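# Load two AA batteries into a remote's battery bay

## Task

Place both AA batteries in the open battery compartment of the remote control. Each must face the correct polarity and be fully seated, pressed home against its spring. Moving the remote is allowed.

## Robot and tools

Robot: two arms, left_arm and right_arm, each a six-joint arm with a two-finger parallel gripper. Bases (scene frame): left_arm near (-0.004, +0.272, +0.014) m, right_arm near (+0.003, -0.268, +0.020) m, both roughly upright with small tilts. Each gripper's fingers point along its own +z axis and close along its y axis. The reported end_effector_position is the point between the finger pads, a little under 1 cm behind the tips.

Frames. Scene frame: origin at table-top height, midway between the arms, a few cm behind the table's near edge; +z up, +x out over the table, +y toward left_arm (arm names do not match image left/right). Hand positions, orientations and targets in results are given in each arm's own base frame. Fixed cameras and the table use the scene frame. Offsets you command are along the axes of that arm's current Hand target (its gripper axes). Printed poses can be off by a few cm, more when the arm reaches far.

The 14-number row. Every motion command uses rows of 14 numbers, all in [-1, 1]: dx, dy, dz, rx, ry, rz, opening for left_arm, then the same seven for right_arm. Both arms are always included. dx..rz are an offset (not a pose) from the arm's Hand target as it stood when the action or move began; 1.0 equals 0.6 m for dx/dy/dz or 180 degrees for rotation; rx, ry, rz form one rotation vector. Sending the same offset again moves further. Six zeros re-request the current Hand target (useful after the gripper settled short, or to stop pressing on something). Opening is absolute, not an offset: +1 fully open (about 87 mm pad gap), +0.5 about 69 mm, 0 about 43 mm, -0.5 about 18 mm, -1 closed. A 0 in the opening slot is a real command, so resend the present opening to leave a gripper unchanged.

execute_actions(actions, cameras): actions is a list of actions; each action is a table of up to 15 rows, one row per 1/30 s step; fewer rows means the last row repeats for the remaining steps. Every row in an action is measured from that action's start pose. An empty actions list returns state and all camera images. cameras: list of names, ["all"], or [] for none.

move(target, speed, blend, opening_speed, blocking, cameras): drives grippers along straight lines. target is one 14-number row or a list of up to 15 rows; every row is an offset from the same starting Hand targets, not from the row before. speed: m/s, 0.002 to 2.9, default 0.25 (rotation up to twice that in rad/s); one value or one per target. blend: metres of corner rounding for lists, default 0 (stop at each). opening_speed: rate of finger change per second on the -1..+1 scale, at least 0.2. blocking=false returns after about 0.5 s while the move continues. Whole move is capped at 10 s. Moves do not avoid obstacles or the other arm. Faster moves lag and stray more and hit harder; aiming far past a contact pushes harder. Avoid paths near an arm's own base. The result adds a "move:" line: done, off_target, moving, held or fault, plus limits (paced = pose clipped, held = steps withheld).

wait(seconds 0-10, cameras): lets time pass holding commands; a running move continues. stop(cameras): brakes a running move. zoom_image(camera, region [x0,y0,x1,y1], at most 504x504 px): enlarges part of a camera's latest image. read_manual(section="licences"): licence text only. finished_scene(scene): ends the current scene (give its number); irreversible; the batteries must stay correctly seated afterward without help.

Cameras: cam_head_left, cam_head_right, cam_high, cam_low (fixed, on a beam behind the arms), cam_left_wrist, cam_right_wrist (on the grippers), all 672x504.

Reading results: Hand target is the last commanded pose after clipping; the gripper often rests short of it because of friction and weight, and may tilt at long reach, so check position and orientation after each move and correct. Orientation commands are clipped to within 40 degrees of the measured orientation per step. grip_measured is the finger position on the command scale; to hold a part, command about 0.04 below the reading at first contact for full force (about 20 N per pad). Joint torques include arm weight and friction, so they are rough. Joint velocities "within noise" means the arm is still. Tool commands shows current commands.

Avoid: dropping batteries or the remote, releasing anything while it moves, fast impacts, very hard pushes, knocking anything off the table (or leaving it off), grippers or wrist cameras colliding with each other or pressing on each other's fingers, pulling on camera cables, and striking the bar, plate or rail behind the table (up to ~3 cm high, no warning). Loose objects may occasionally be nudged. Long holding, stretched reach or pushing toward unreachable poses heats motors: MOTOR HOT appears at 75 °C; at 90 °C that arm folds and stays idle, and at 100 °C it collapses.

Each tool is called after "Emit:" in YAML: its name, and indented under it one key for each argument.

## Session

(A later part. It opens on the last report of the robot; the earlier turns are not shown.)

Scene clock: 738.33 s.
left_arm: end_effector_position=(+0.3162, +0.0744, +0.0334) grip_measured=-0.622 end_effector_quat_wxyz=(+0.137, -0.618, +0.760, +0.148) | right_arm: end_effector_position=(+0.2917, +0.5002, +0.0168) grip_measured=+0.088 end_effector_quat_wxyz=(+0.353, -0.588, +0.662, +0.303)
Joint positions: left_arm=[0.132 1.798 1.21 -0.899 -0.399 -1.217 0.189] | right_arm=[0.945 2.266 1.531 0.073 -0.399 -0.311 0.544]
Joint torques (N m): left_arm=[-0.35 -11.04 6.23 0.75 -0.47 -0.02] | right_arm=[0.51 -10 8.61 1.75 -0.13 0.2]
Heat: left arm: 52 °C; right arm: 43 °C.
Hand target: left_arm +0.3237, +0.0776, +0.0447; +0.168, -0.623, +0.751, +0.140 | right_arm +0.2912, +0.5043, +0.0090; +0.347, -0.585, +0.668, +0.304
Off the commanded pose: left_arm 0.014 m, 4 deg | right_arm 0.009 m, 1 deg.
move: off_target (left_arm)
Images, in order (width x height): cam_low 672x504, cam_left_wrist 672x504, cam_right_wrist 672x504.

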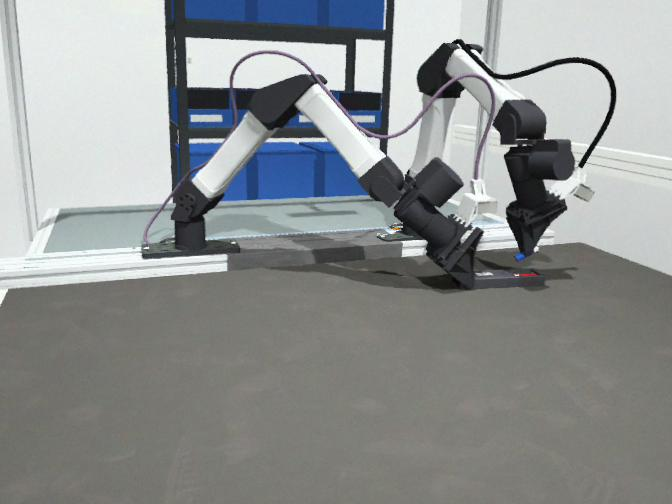

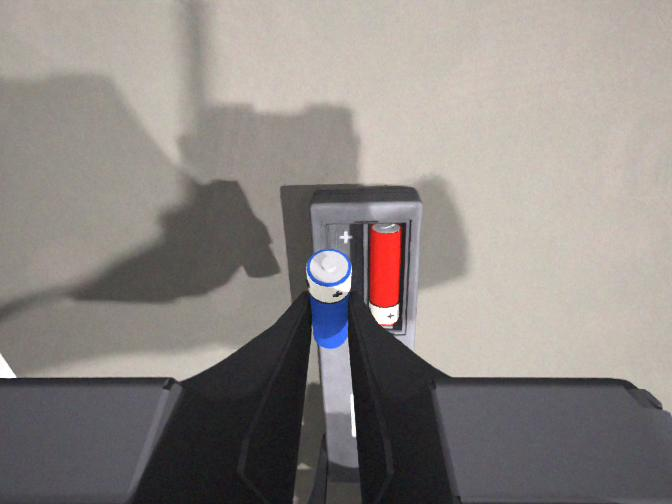

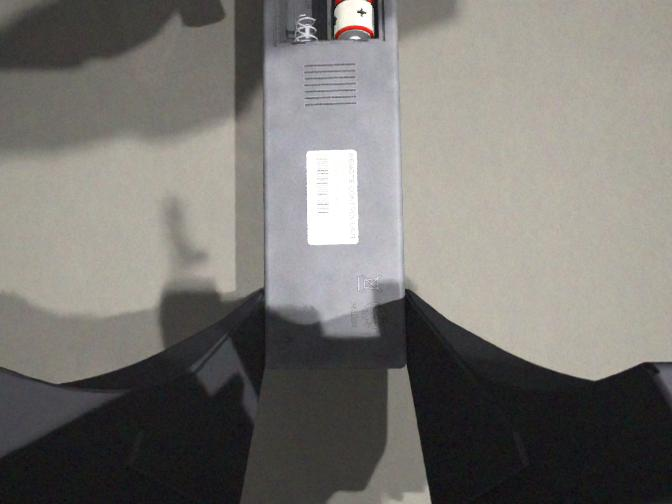

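Emit:
move:
  target: [0.0333,0,0.0615,0,0,0,-0.75,0,0,0,0,0,0,0]
  speed: 0.08
  cameras: ["cam_left_wrist","cam_right_wrist","cam_low"]

Emit:
zoom_image:
  camera: "cam_left_wrist"
  region: [200, 100, 460, 360]

Emit:
zoom_image:
  camera: "cam_right_wrist"
  region: [220, 0, 460, 120]

Emit:
zoom_image:
  camera: "cam_low"
  region: [440, 210, 570, 300]

Scene clock: 756.10 s.
left_arm: end_effector_position=(+0.3197, +0.0744, +0.0059) grip_measured=-0.622 end_effector_quat_wxyz=(+0.159, -0.622, +0.754, +0.138) | right_arm: end_effector_position=(+0.2917, +0.5002, +0.0168) grip_measured=+0.088 end_effector_quat_wxyz=(+0.353, -0.588, +0.662, +0.303)
Joint positions: left_arm=[0.127 1.811 1.103 -0.733 -0.406 -1.226 0.189] | right_arm=[0.945 2.266 1.531 0.073 -0.399 -0.311 0.544]
Joint torques (N m): left_arm=[-0.58 -6.84 6.24 0.86 -0.45 0] | right_arm=[0.5 -9.99 8.59 1.74 -0.13 0.2]
Heat: left arm: 53 °C; right arm: 44 °C.
Hand target: left_arm +0.3233, +0.0753, +0.0028; +0.168, -0.624, +0.751, +0.140 | right_arm +0.2912, +0.5043, +0.0090; +0.347, -0.585, +0.668, +0.304
Off the commanded pose: left_arm 0.005 m, 1 deg | right_arm 0.009 m, 1 deg.
move: done
Images, in order (width x height): cam_low 672x504, cam_left_wrist 672x504, cam_right_wrist 672x504.

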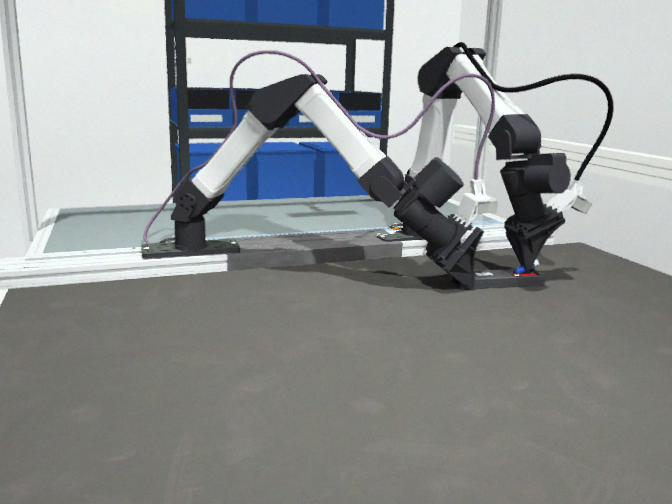

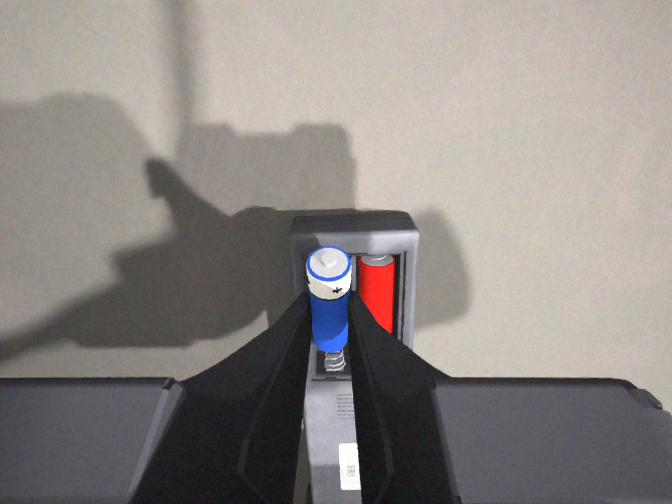

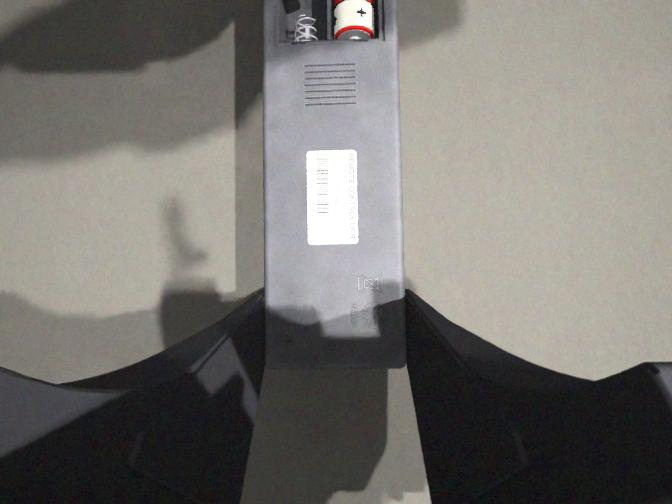

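Scaled by 1.938 from the camera's 672x504 image, which has a finer 960x720 frame.

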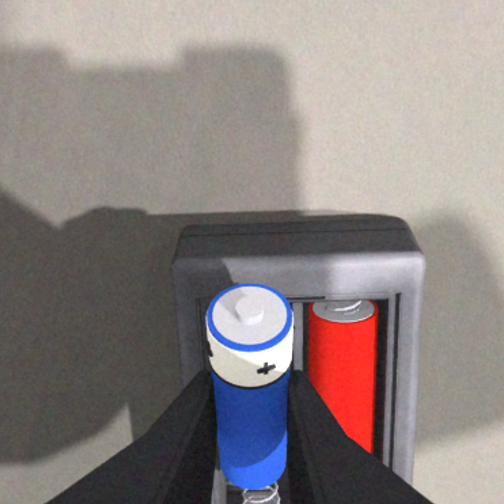

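Scaled by 2.100 from the camera's 672x504 image, which has a finer 960x720 frame.

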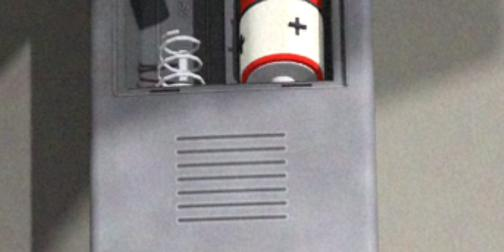

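Scaled by 3.877 from the camera's 672x504 image, which has a finer 960x720 frame.

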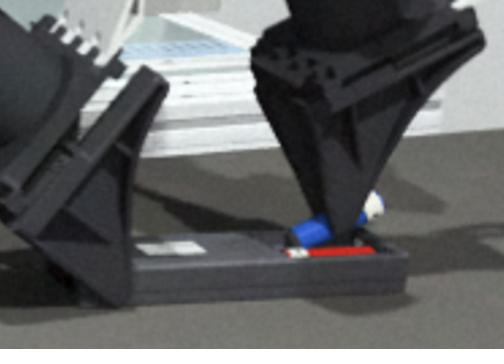

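Emit:
move:
  target: [0.0045,-0.005,0.009,0,0,0,-0.75,0,0,0,0,0,0,0]
  speed: 0.05
  cameras: ["cam_left_wrist","cam_right_wrist","cam_low"]

Emit:
zoom_image:
  camera: "cam_left_wrist"
  region: [260, 210, 430, 390]

Emit:
zoom_image:
  camera: "cam_right_wrist"
  region: [220, 0, 460, 120]

Emit:
zoom_image:
  camera: "cam_low"
  region: [440, 210, 570, 300]

Scene clock: 768.33 s.
left_arm: end_effector_position=(+0.3203, +0.0744, +0.0027) grip_measured=-0.622 end_effector_quat_wxyz=(+0.159, -0.621, +0.754, +0.140) | right_arm: end_effector_position=(+0.2917, +0.5002, +0.0168) grip_measured=+0.088 end_effector_quat_wxyz=(+0.353, -0.588, +0.662, +0.303)
Joint positions: left_arm=[0.125 1.822 1.103 -0.726 -0.409 -1.227 0.189] | right_arm=[0.945 2.266 1.531 0.073 -0.399 -0.311 0.544]
Joint torques (N m): left_arm=[-0.5 -6.09 6.16 1.01 -0.4 -0.03] | right_arm=[0.5 -9.99 8.59 1.74 -0.12 0.2]
Heat: left arm: 52 °C; right arm: 45 °C.
Hand target: left_arm +0.3263, +0.0746, -0.0032; +0.169, -0.623, +0.751, +0.140 | right_arm +0.2912, +0.5043, +0.0090; +0.347, -0.585, +0.668, +0.304
Off the commanded pose: left_arm 0.008 m, 1 deg | right_arm 0.009 m, 1 deg.
move: done
Images, in order (width x height): cam_low 672x504, cam_left_wrist 672x504, cam_right_wrist 672x504.

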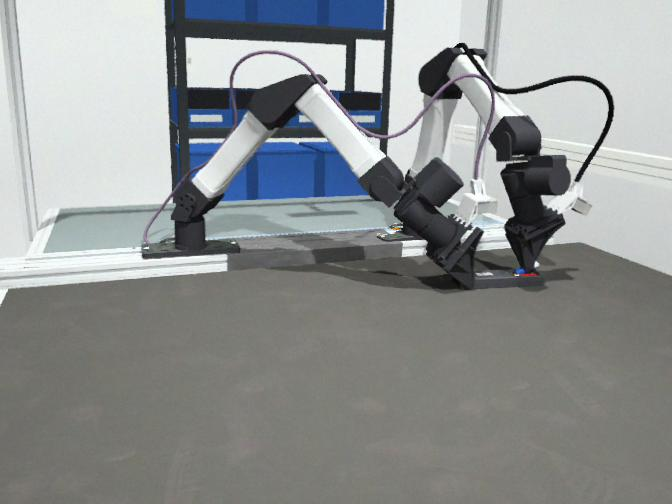

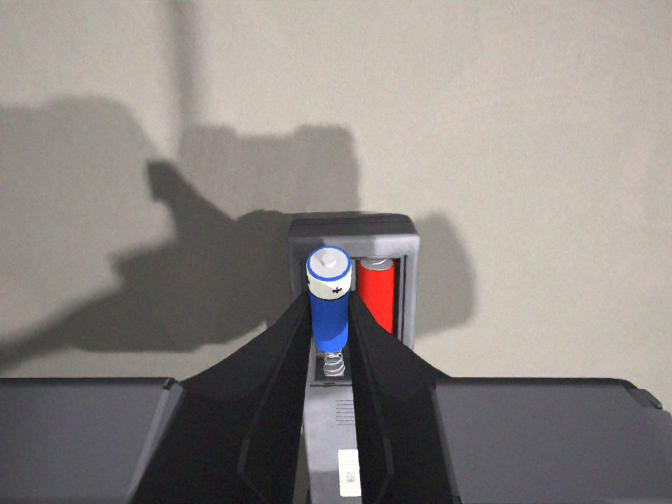

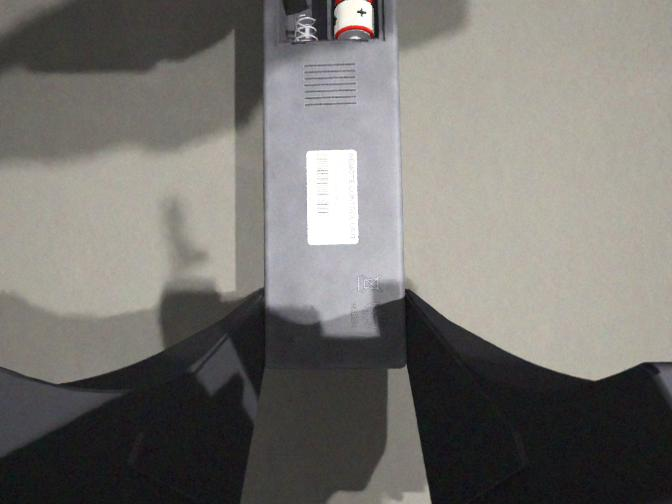

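Scaled by 2.800 from the camera's 672x504 image, which has a finer 960x720 frame.

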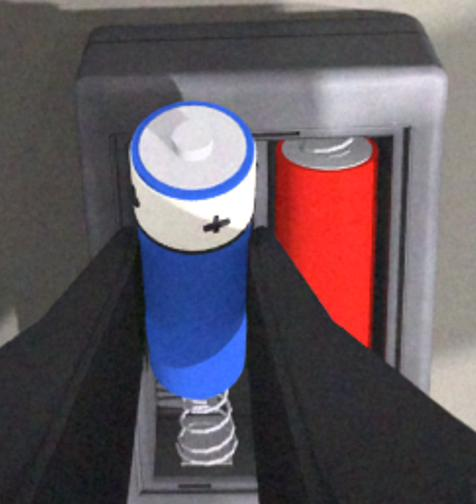

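Scaled by 2.100 from the camera's 672x504 image, which has a finer 960x720 frame.

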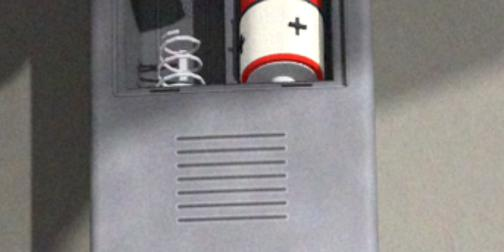

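Scaled by 3.877 from the camera's 672x504 image, which has a finer 960x720 frame.

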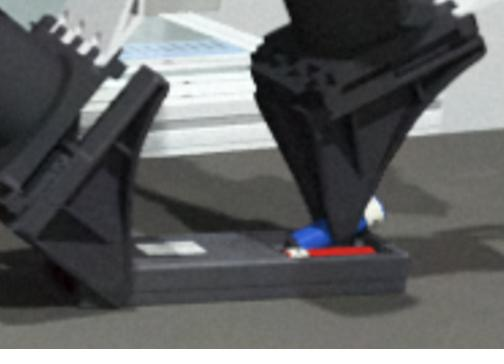

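Emit:
move:
  target: [0.017,-0.003,-0.0025,0,0,0,-0.75,0,0,0,0,0,0,0]
  speed: 0.05
  cameras: ["cam_left_wrist","cam_right_wrist","cam_low"]

Emit:
zoom_image:
  camera: "cam_left_wrist"
  region: [260, 210, 430, 390]

Emit:
zoom_image:
  camera: "cam_right_wrist"
  region: [220, 0, 460, 120]

Emit:
zoom_image:
  camera: "cam_low"
  region: [440, 210, 570, 300]

Scene clock: 775.97 s.
left_arm: end_effector_position=(+0.3217, +0.0722, +0.0026) grip_measured=-0.622 end_effector_quat_wxyz=(+0.169, -0.619, +0.752, +0.152) | right_arm: end_effector_position=(+0.2921, +0.5001, +0.0167) grip_measured=+0.088 end_effector_quat_wxyz=(+0.353, -0.588, +0.662, +0.302)
Joint positions: left_arm=[0.1 1.826 1.103 -0.726 -0.444 -1.249 0.189] | right_arm=[0.945 2.266 1.531 0.073 -0.397 -0.311 0.544]
Joint torques (N m): left_arm=[-1.17 -6.15 5.46 0.94 -0.16 -0.1] | right_arm=[0.51 -10 8.59 1.75 -0.15 0.2]
Heat: left arm: 51 °C; right arm: 45 °C.
Hand target: left_arm +0.3263, +0.0646, -0.0062; +0.169, -0.623, +0.751, +0.140 | right_arm +0.2912, +0.5043, +0.0090; +0.347, -0.585, +0.668, +0.304
Off the commanded pose: left_arm 0.013 m, 2 deg | right_arm 0.009 m, 1 deg.
move: off_target (left_arm)
Images, in order (width x height): cam_low 672x504, cam_left_wrist 672x504, cam_right_wrist 672x504.

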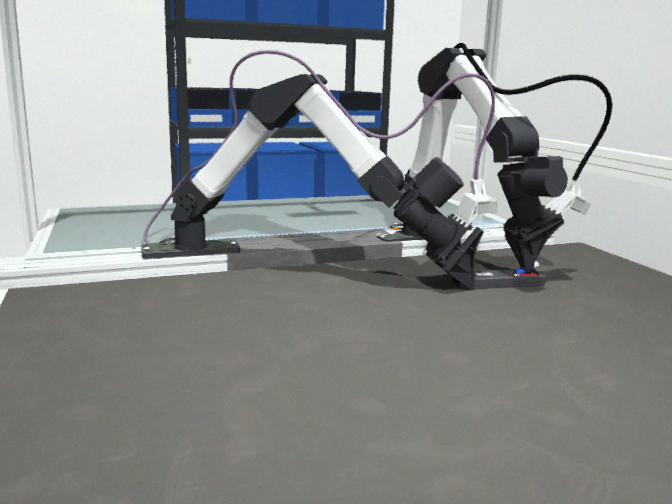

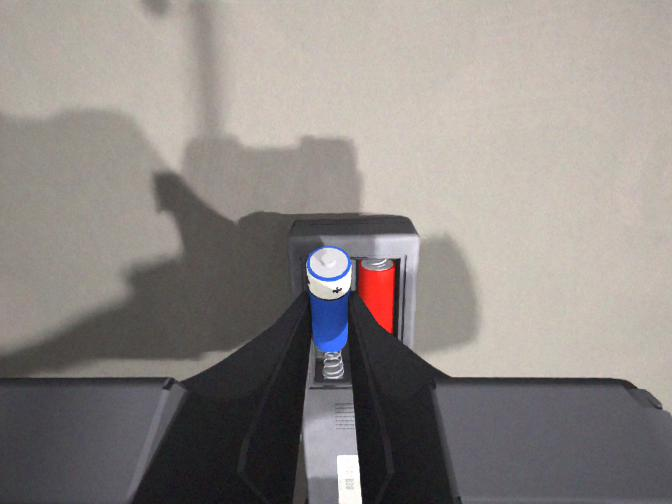

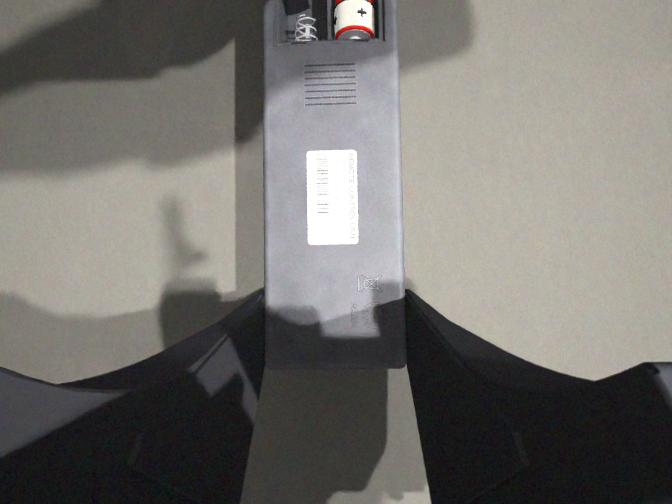

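Scaled by 2.800 from the camera's 672x504 image, which has a finer 960x720 frame.

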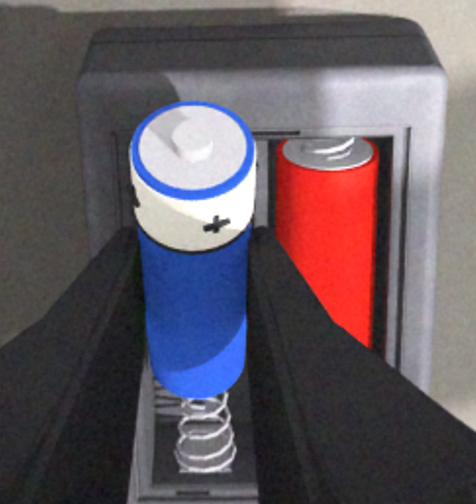

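Scaled by 2.100 from the camera's 672x504 image, which has a finer 960x720 frame.

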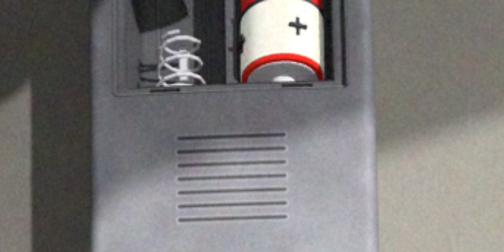

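Scaled by 3.877 from the camera's 672x504 image, which has a finer 960x720 frame.

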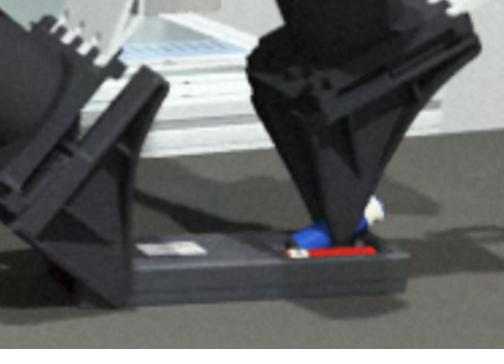

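Emit:
move:
  target: [0.02,-0.003,-0.009,0,0,0,-0.75,0,0,0,0,0,0,0]
  speed: 0.05
  cameras: ["cam_left_wrist","cam_right_wrist","cam_low"]

Emit:
zoom_image:
  camera: "cam_left_wrist"
  region: [260, 210, 430, 390]

Emit:
zoom_image:
  camera: "cam_right_wrist"
  region: [220, 0, 460, 120]

Emit:
zoom_image:
  camera: "cam_low"
  region: [440, 210, 570, 300]

Scene clock: 781.67 s.
left_arm: end_effector_position=(+0.3234, +0.0649, +0.0013) grip_measured=-0.622 end_effector_quat_wxyz=(+0.178, -0.618, +0.749, +0.158) | right_arm: end_effector_position=(+0.2925, +0.4999, +0.0166) grip_measured=+0.088 end_effector_quat_wxyz=(+0.353, -0.587, +0.663, +0.302)
Joint positions: left_arm=[0.066 1.832 1.101 -0.727 -0.468 -1.288 0.189] | right_arm=[0.945 2.266 1.531 0.073 -0.394 -0.31 0.544]
Joint torques (N m): left_arm=[-1.69 -6.52 5.64 0.73 -0.01 -0.2] | right_arm=[0.5 -10 8.61 1.75 -0.18 0.19]
Heat: left arm: 51 °C; right arm: 45 °C.
Hand target: left_arm +0.3257, +0.0514, -0.0065; +0.169, -0.623, +0.751, +0.140 | right_arm +0.2912, +0.5043, +0.0090; +0.347, -0.585, +0.668, +0.304
Off the commanded pose: left_arm 0.016 m, 2 deg | right_arm 0.009 m, 1 deg.
move: off_target (left_arm)
Images, in order (width x height): cam_low 672x504, cam_left_wrist 672x504, cam_right_wrist 672x504.

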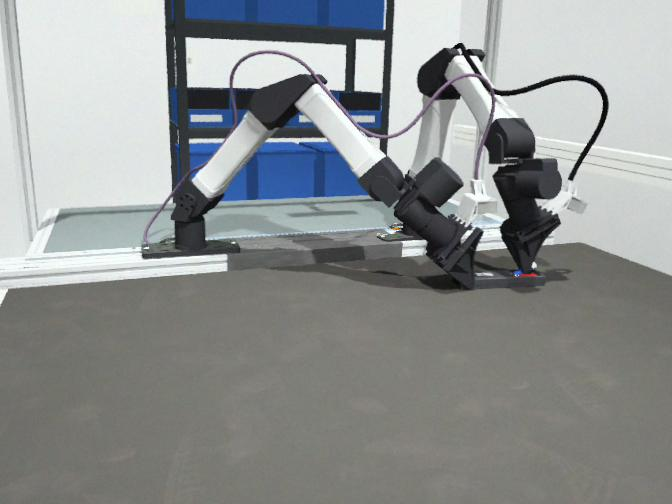

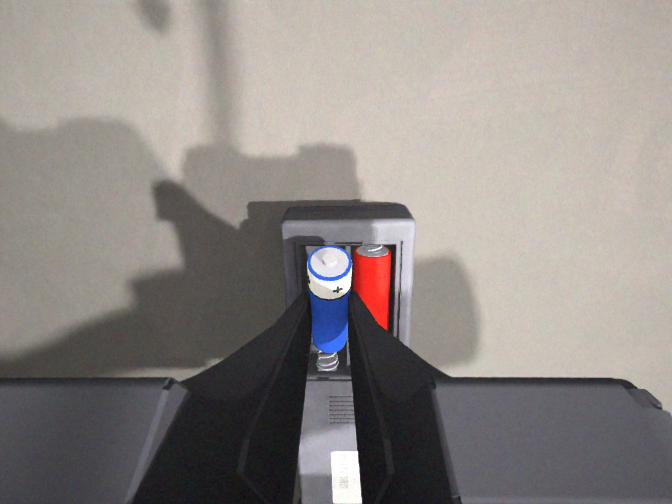

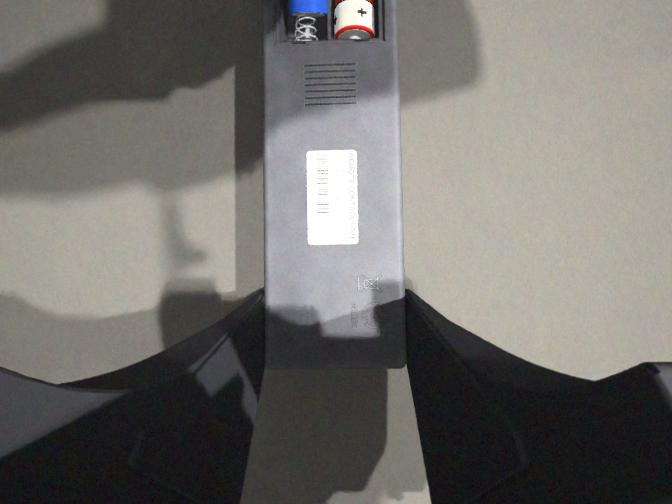

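Scaled by 2.800 from the camera's 672x504 image, which has a finer 960x720 frame.

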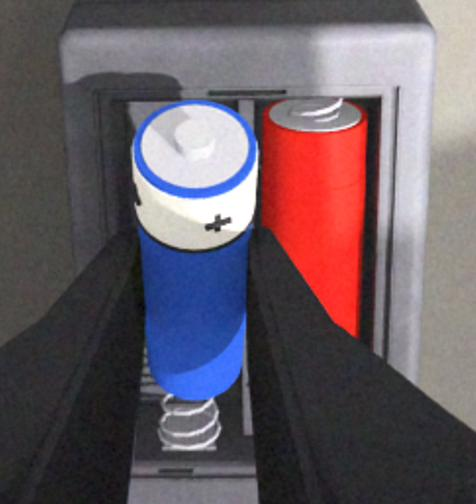

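Scaled by 2.100 from the camera's 672x504 image, which has a finer 960x720 frame.

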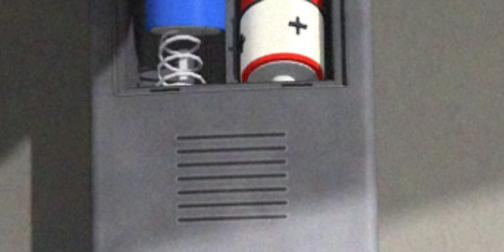

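Scaled by 3.877 from the camera's 672x504 image, which has a finer 960x720 frame.

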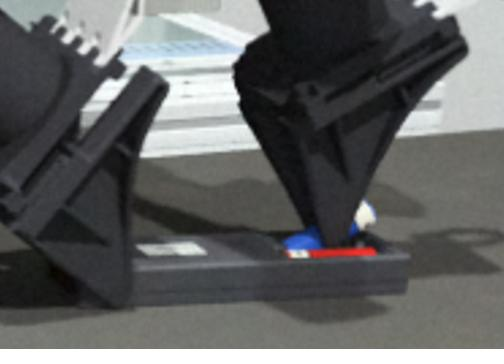

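Emit:
move:
  target: [0.019,-0.003,-0.0085,0,0,0,-0.75,0,0,0,0,0,0,0]
  speed: 0.05
  cameras: ["cam_left_wrist","cam_right_wrist","cam_low"]

Emit:
zoom_image:
  camera: "cam_left_wrist"
  region: [260, 210, 430, 390]

Emit:
zoom_image:
  camera: "cam_right_wrist"
  region: [220, 0, 460, 120]

Emit:
zoom_image:
  camera: "cam_low"
  region: [440, 210, 570, 300]

Scene clock: 789.50 s.
left_arm: end_effector_position=(+0.3236, +0.0652, +0.0019) grip_measured=-0.622 end_effector_quat_wxyz=(+0.182, -0.618, +0.747, +0.163) | right_arm: end_effector_position=(+0.2930, +0.4996, +0.0166) grip_measured=+0.088 end_effector_quat_wxyz=(+0.354, -0.586, +0.664, +0.301)
Joint positions: left_arm=[0.059 1.832 1.101 -0.729 -0.483 -1.296 0.189] | right_arm=[0.944 2.266 1.531 0.073 -0.394 -0.309 0.544]
Joint torques (N m): left_arm=[0.02 -7.71 6.75 0.53 -0.25 0.09] | right_arm=[0.58 -10 8.61 1.74 -0.18 0.19]
Heat: left arm: 50 °C; right arm: 45 °C.
Hand target: left_arm +0.3237, +0.0641, +0.0016; +0.181, -0.618, +0.748, +0.161 (not the last commanded pose) | right_arm +0.2912, +0.5043, +0.0090; +0.347, -0.585, +0.668, +0.304
Off the commanded pose: left_arm 0.028 m, 3 deg | right_arm 0.009 m, 1 deg.
move: held (left_arm; a check stopped the path); limits=held
pose unreachable (left arm): on one or more control steps of this call, first in action 0 (counted from 0), this arm could not follow its commanded pose, so it was not sent that pose on those steps. It may still have moved: this result reports where it is.
cause: moving toward the commanded pose would bring a part of the arm too close to another arm (this arm's wrist (the part past joint 5) and the right arm's wrist camera, at the place that arm is still heading or pushing toward).
Images, in order (width x height): cam_low 672x504, cam_left_wrist 672x504, cam_right_wrist 672x504.

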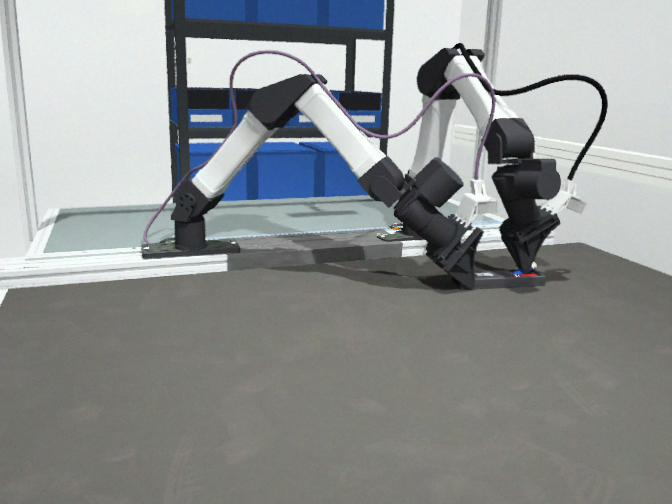

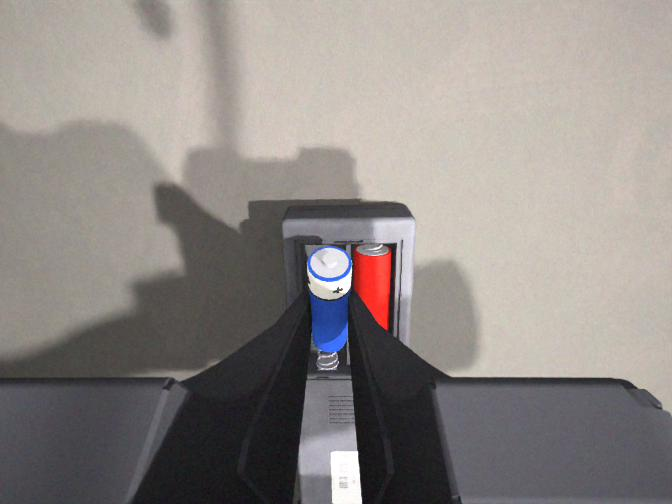

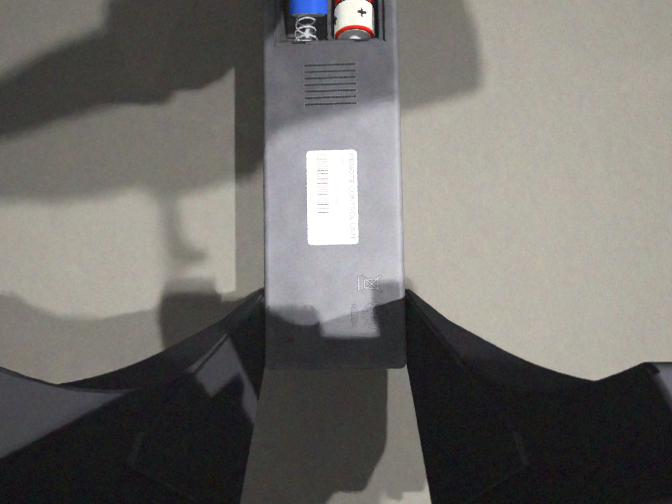

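Scaled by 2.800 from the camera's 672x504 image, which has a finer 960x720 frame.

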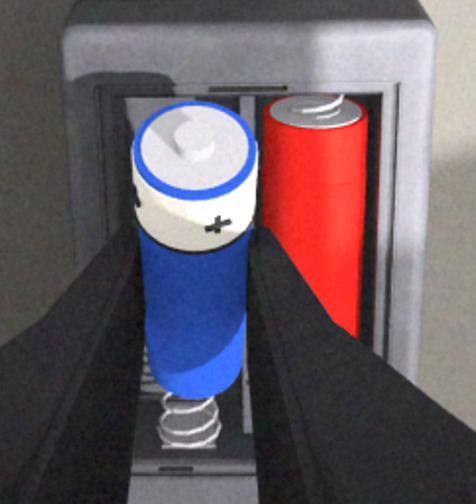

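Scaled by 2.100 from the camera's 672x504 image, which has a finer 960x720 frame.

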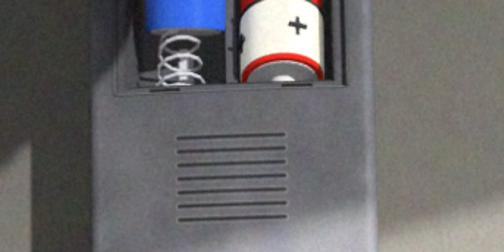

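Scaled by 3.877 from the camera's 672x504 image, which has a finer 960x720 frame.

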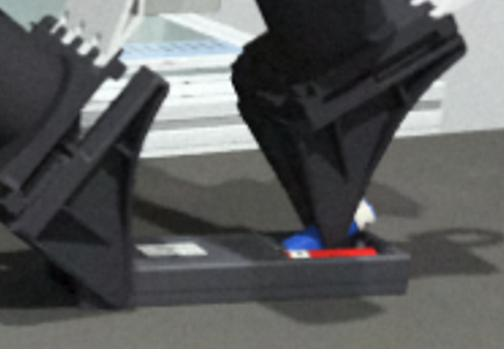

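Emit:
move:
  target:
    - [0.003,0,0.0,0,0.065,0,-0.75,0,0,0,0,0,0,0]
    - [0.022,0,-0.004,0,0.065,0,-0.75,0,0,0,0,0,0,0]
  speed: 0.05
  cameras: ["cam_left_wrist","cam_right_wrist","cam_low"]

Emit:
zoom_image:
  camera: "cam_left_wrist"
  region: [260, 210, 430, 390]

Emit:
zoom_image:
  camera: "cam_right_wrist"
  region: [220, 0, 460, 120]

Emit:
zoom_image:
  camera: "cam_low"
  region: [440, 210, 570, 300]

Scene clock: 797.53 s.
left_arm: end_effector_position=(+0.3233, +0.0637, +0.0003) grip_measured=-0.622 end_effector_quat_wxyz=(+0.121, -0.632, +0.758, +0.105) | right_arm: end_effector_position=(+0.2930, +0.4996, +0.0166) grip_measured=+0.088 end_effector_quat_wxyz=(+0.354, -0.586, +0.664, +0.301)
Joint positions: left_arm=[0.147 1.848 1.14 -0.761 -0.307 -1.227 0.189] | right_arm=[0.944 2.266 1.531 0.073 -0.394 -0.309 0.544]
Joint torques (N m): left_arm=[-1.43 -6.84 7.25 0.32 0.02 -0.05] | right_arm=[0.57 -9.99 8.59 1.74 -0.18 0.18]
Heat: left arm: 49 °C; right arm: 45 °C.
Hand target: left_arm +0.3213, +0.0515, -0.0025; +0.103, -0.632, +0.762, +0.097 | right_arm +0.2912, +0.5043, +0.0090; +0.347, -0.585, +0.668, +0.304
Off the commanded pose: left_arm 0.013 m, 2 deg | right_arm 0.009 m, 1 deg.
move: off_target (left_arm)
Images, in order (width x height): cam_low 672x504, cam_left_wrist 672x504, cam_right_wrist 672x504.

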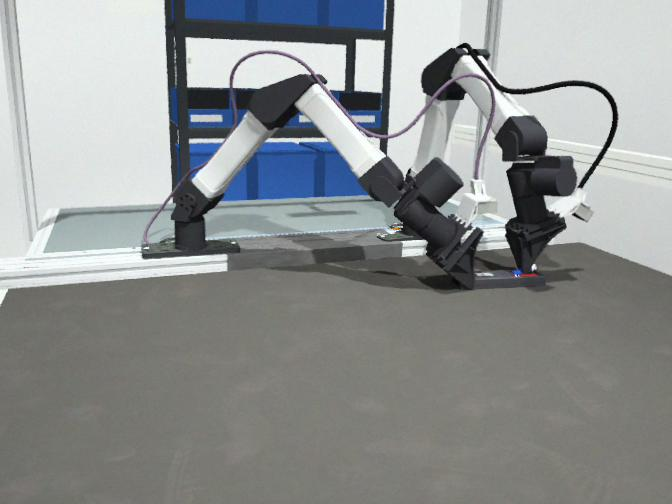

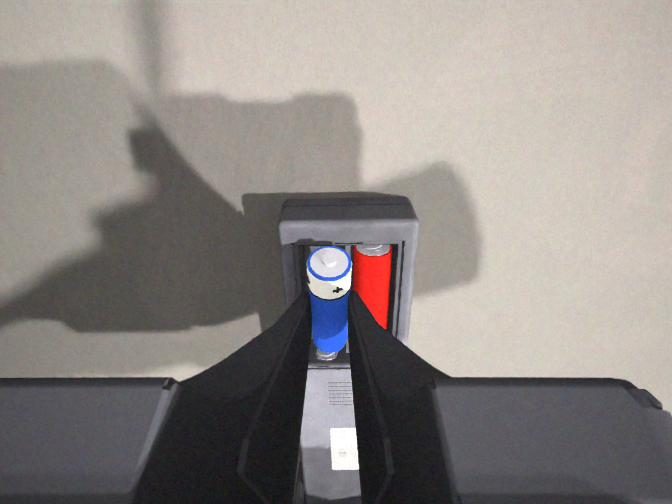

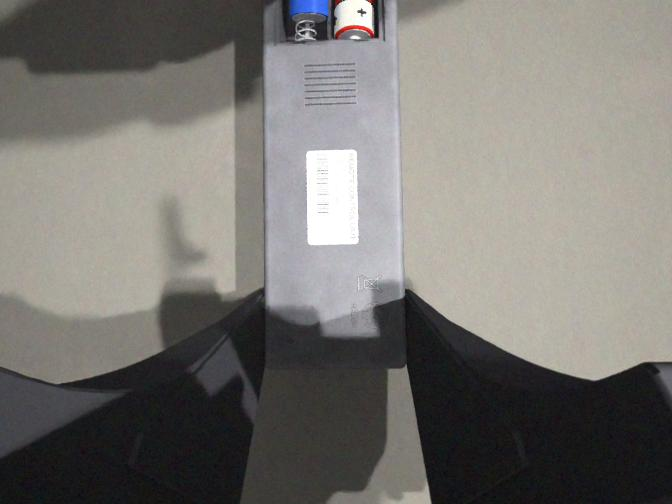

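Scaled by 2.800 from the camera's 672x504 image, which has a finer 960x720 frame.

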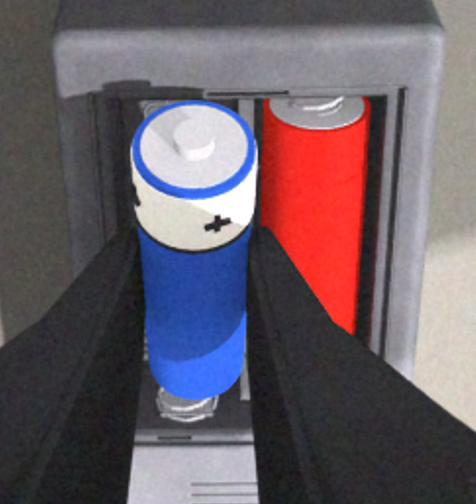

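Scaled by 2.100 from the camera's 672x504 image, which has a finer 960x720 frame.

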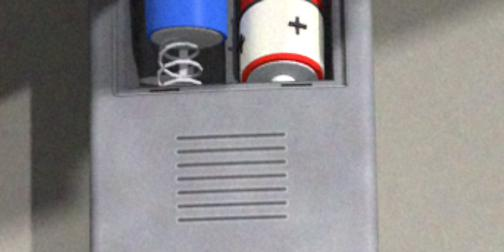

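Scaled by 3.877 from the camera's 672x504 image, which has a finer 960x720 frame.

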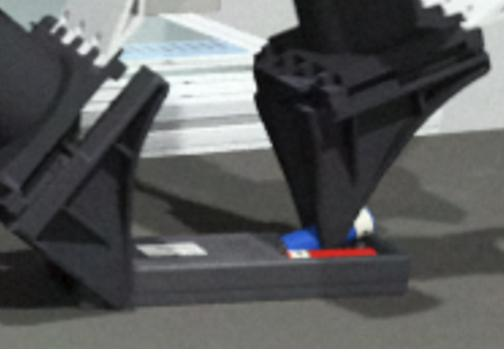

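Emit:
move:
  target: [0.0175,-0.002,0.0,0,0,0,-0.75,0,0,0,0,0,0,0]
  speed: 0.05
  cameras: ["cam_left_wrist","cam_right_wrist","cam_low"]

Emit:
zoom_image:
  camera: "cam_left_wrist"
  region: [260, 210, 430, 390]

Emit:
zoom_image:
  camera: "cam_right_wrist"
  region: [220, 0, 460, 120]

Emit:
zoom_image:
  camera: "cam_low"
  region: [440, 210, 570, 300]

Scene clock: 804.53 s.
left_arm: end_effector_position=(+0.3230, +0.0616, +0.0008) grip_measured=-0.622 end_effector_quat_wxyz=(+0.129, -0.632, +0.755, +0.118) | right_arm: end_effector_position=(+0.2930, +0.4996, +0.0166) grip_measured=+0.088 end_effector_quat_wxyz=(+0.354, -0.586, +0.664, +0.301)
Joint positions: left_arm=[0.124 1.848 1.14 -0.769 -0.339 -1.254 0.189] | right_arm=[0.944 2.266 1.531 0.073 -0.394 -0.309 0.544]
Joint torques (N m): left_arm=[-2.11 -6.83 6.22 0.42 0.31 -0.12] | right_arm=[0.57 -10 8.61 1.74 -0.18 0.19]
Heat: left arm: 49 °C; right arm: 45 °C.
Hand target: left_arm +0.3206, +0.0415, -0.0054; +0.104, -0.632, +0.762, +0.097 | right_arm +0.2912, +0.5043, +0.0090; +0.347, -0.585, +0.668, +0.304
Off the commanded pose: left_arm 0.021 m, 4 deg | right_arm 0.009 m, 1 deg.
move: off_target (left_arm)
Images, in order (width x height): cam_low 672x504, cam_left_wrist 672x504, cam_right_wrist 672x504.

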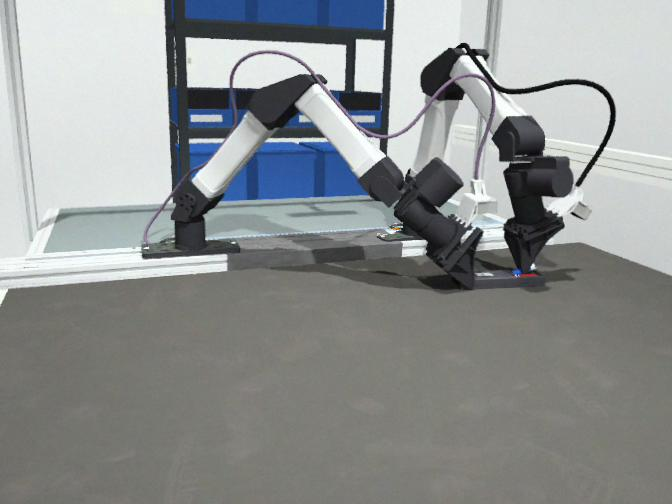

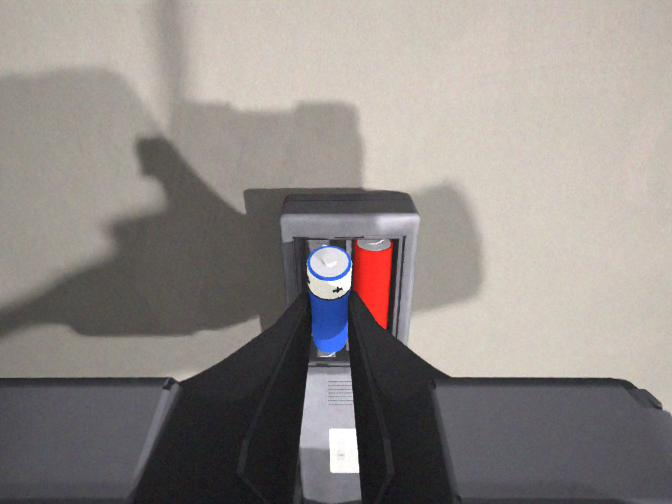

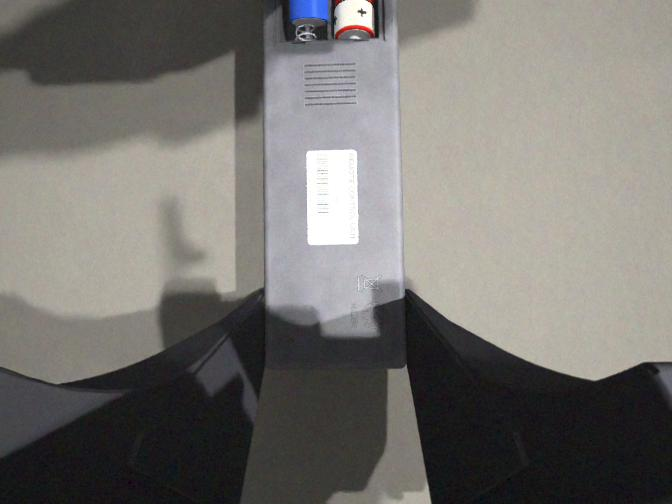

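Scaled by 2.800 from the camera's 672x504 image, which has a finer 960x720 frame.

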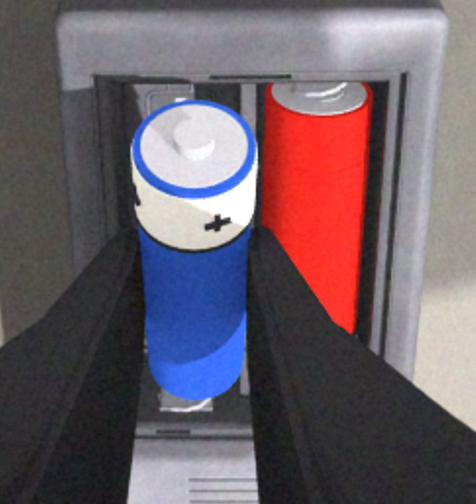

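Scaled by 2.100 from the camera's 672x504 image, which has a finer 960x720 frame.

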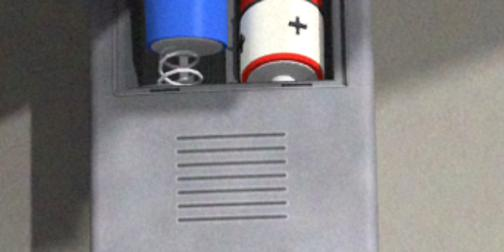

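Scaled by 3.877 from the camera's 672x504 image, which has a finer 960x720 frame.

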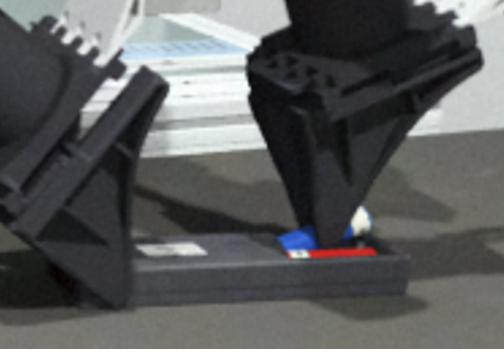

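Emit:
move:
  target: [0.002,0,0.004,0,0.06,0,-0.75,0,0,0,0,0,0,0]
  speed: 0.05
  cameras: ["cam_left_wrist","cam_right_wrist","cam_low"]

Emit:
zoom_image:
  camera: "cam_left_wrist"
  region: [260, 210, 430, 390]

Emit:
zoom_image:
  camera: "cam_right_wrist"
  region: [220, 0, 460, 120]

Emit:
zoom_image:
  camera: "cam_low"
  region: [440, 210, 570, 300]

Scene clock: 813.53 s.
left_arm: end_effector_position=(+0.3230, +0.0619, -0.0017) grip_measured=-0.622 end_effector_quat_wxyz=(+0.077, -0.640, +0.762, +0.070) | right_arm: end_effector_position=(+0.2930, +0.4996, +0.0166) grip_measured=+0.088 end_effector_quat_wxyz=(+0.354, -0.586, +0.664, +0.301)
Joint positions: left_arm=[0.201 1.882 1.181 -0.8 -0.196 -1.189 0.189] | right_arm=[0.944 2.266 1.531 0.073 -0.394 -0.309 0.544]
Joint torques (N m): left_arm=[-0.44 -5.38 7.8 0.17 0.7 0.08] | right_arm=[0.57 -10 8.61 1.74 -0.18 0.18]
Heat: left arm: 48 °C; right arm: 45 °C.
Hand target: left_arm +0.3204, +0.0410, -0.0081; +0.031, -0.638, +0.769, +0.037 | right_arm +0.2912, +0.5043, +0.0090; +0.347, -0.585, +0.668, +0.304
Off the commanded pose: left_arm 0.022 m, 6 deg | right_arm 0.009 m, 1 deg.
move: off_target (left_arm)
Images, in order (width x height): cam_low 672x504, cam_left_wrist 672x504, cam_right_wrist 672x504.

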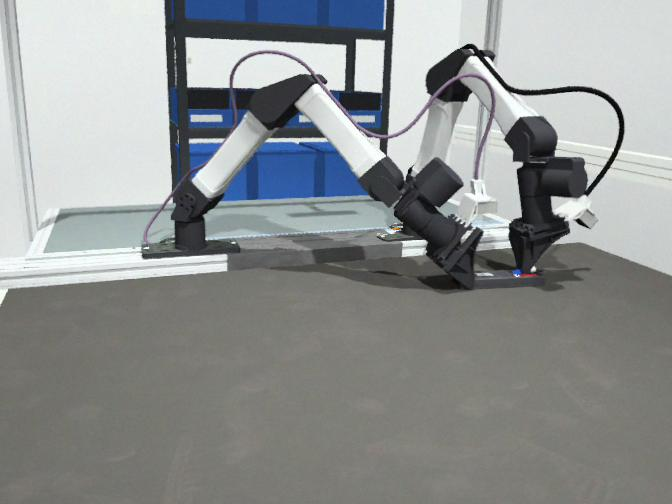

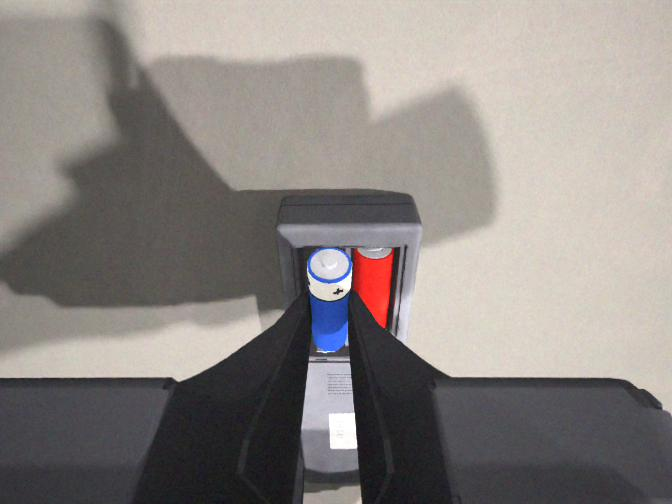

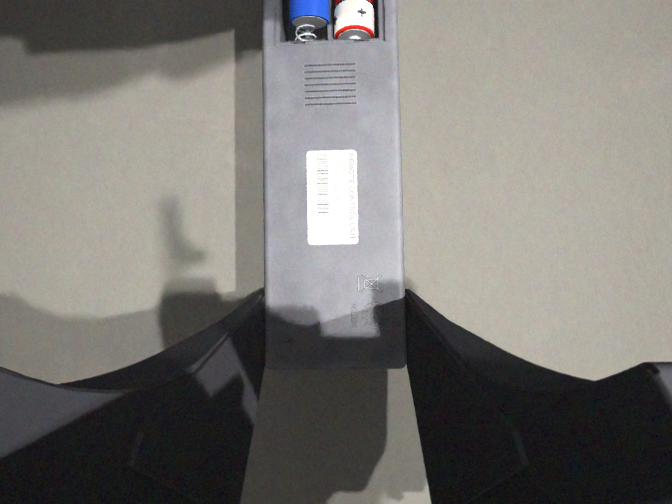

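Scaled by 2.800 from the camera's 672x504 image, which has a finer 960x720 frame.

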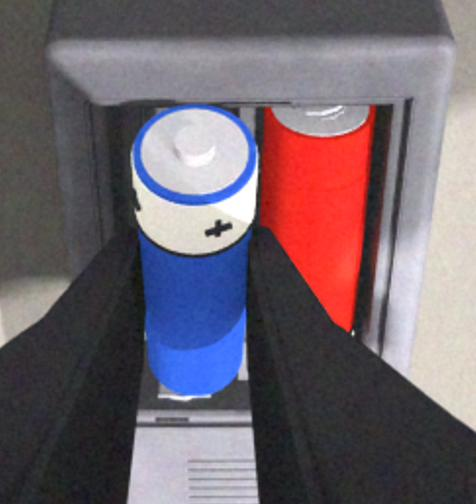

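Scaled by 2.100 from the camera's 672x504 image, which has a finer 960x720 frame.

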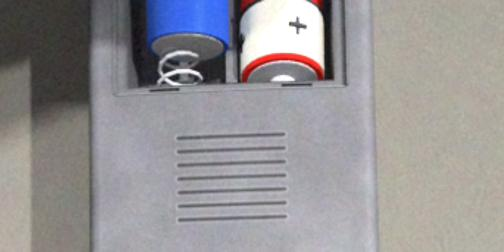

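Scaled by 3.877 from the camera's 672x504 image, which has a finer 960x720 frame.

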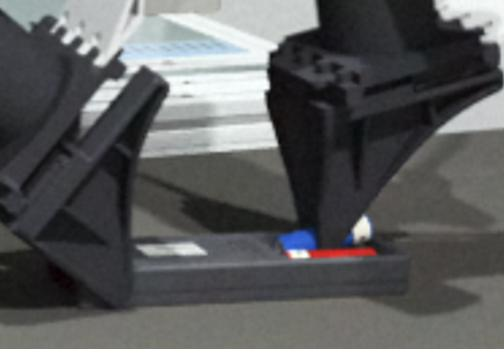

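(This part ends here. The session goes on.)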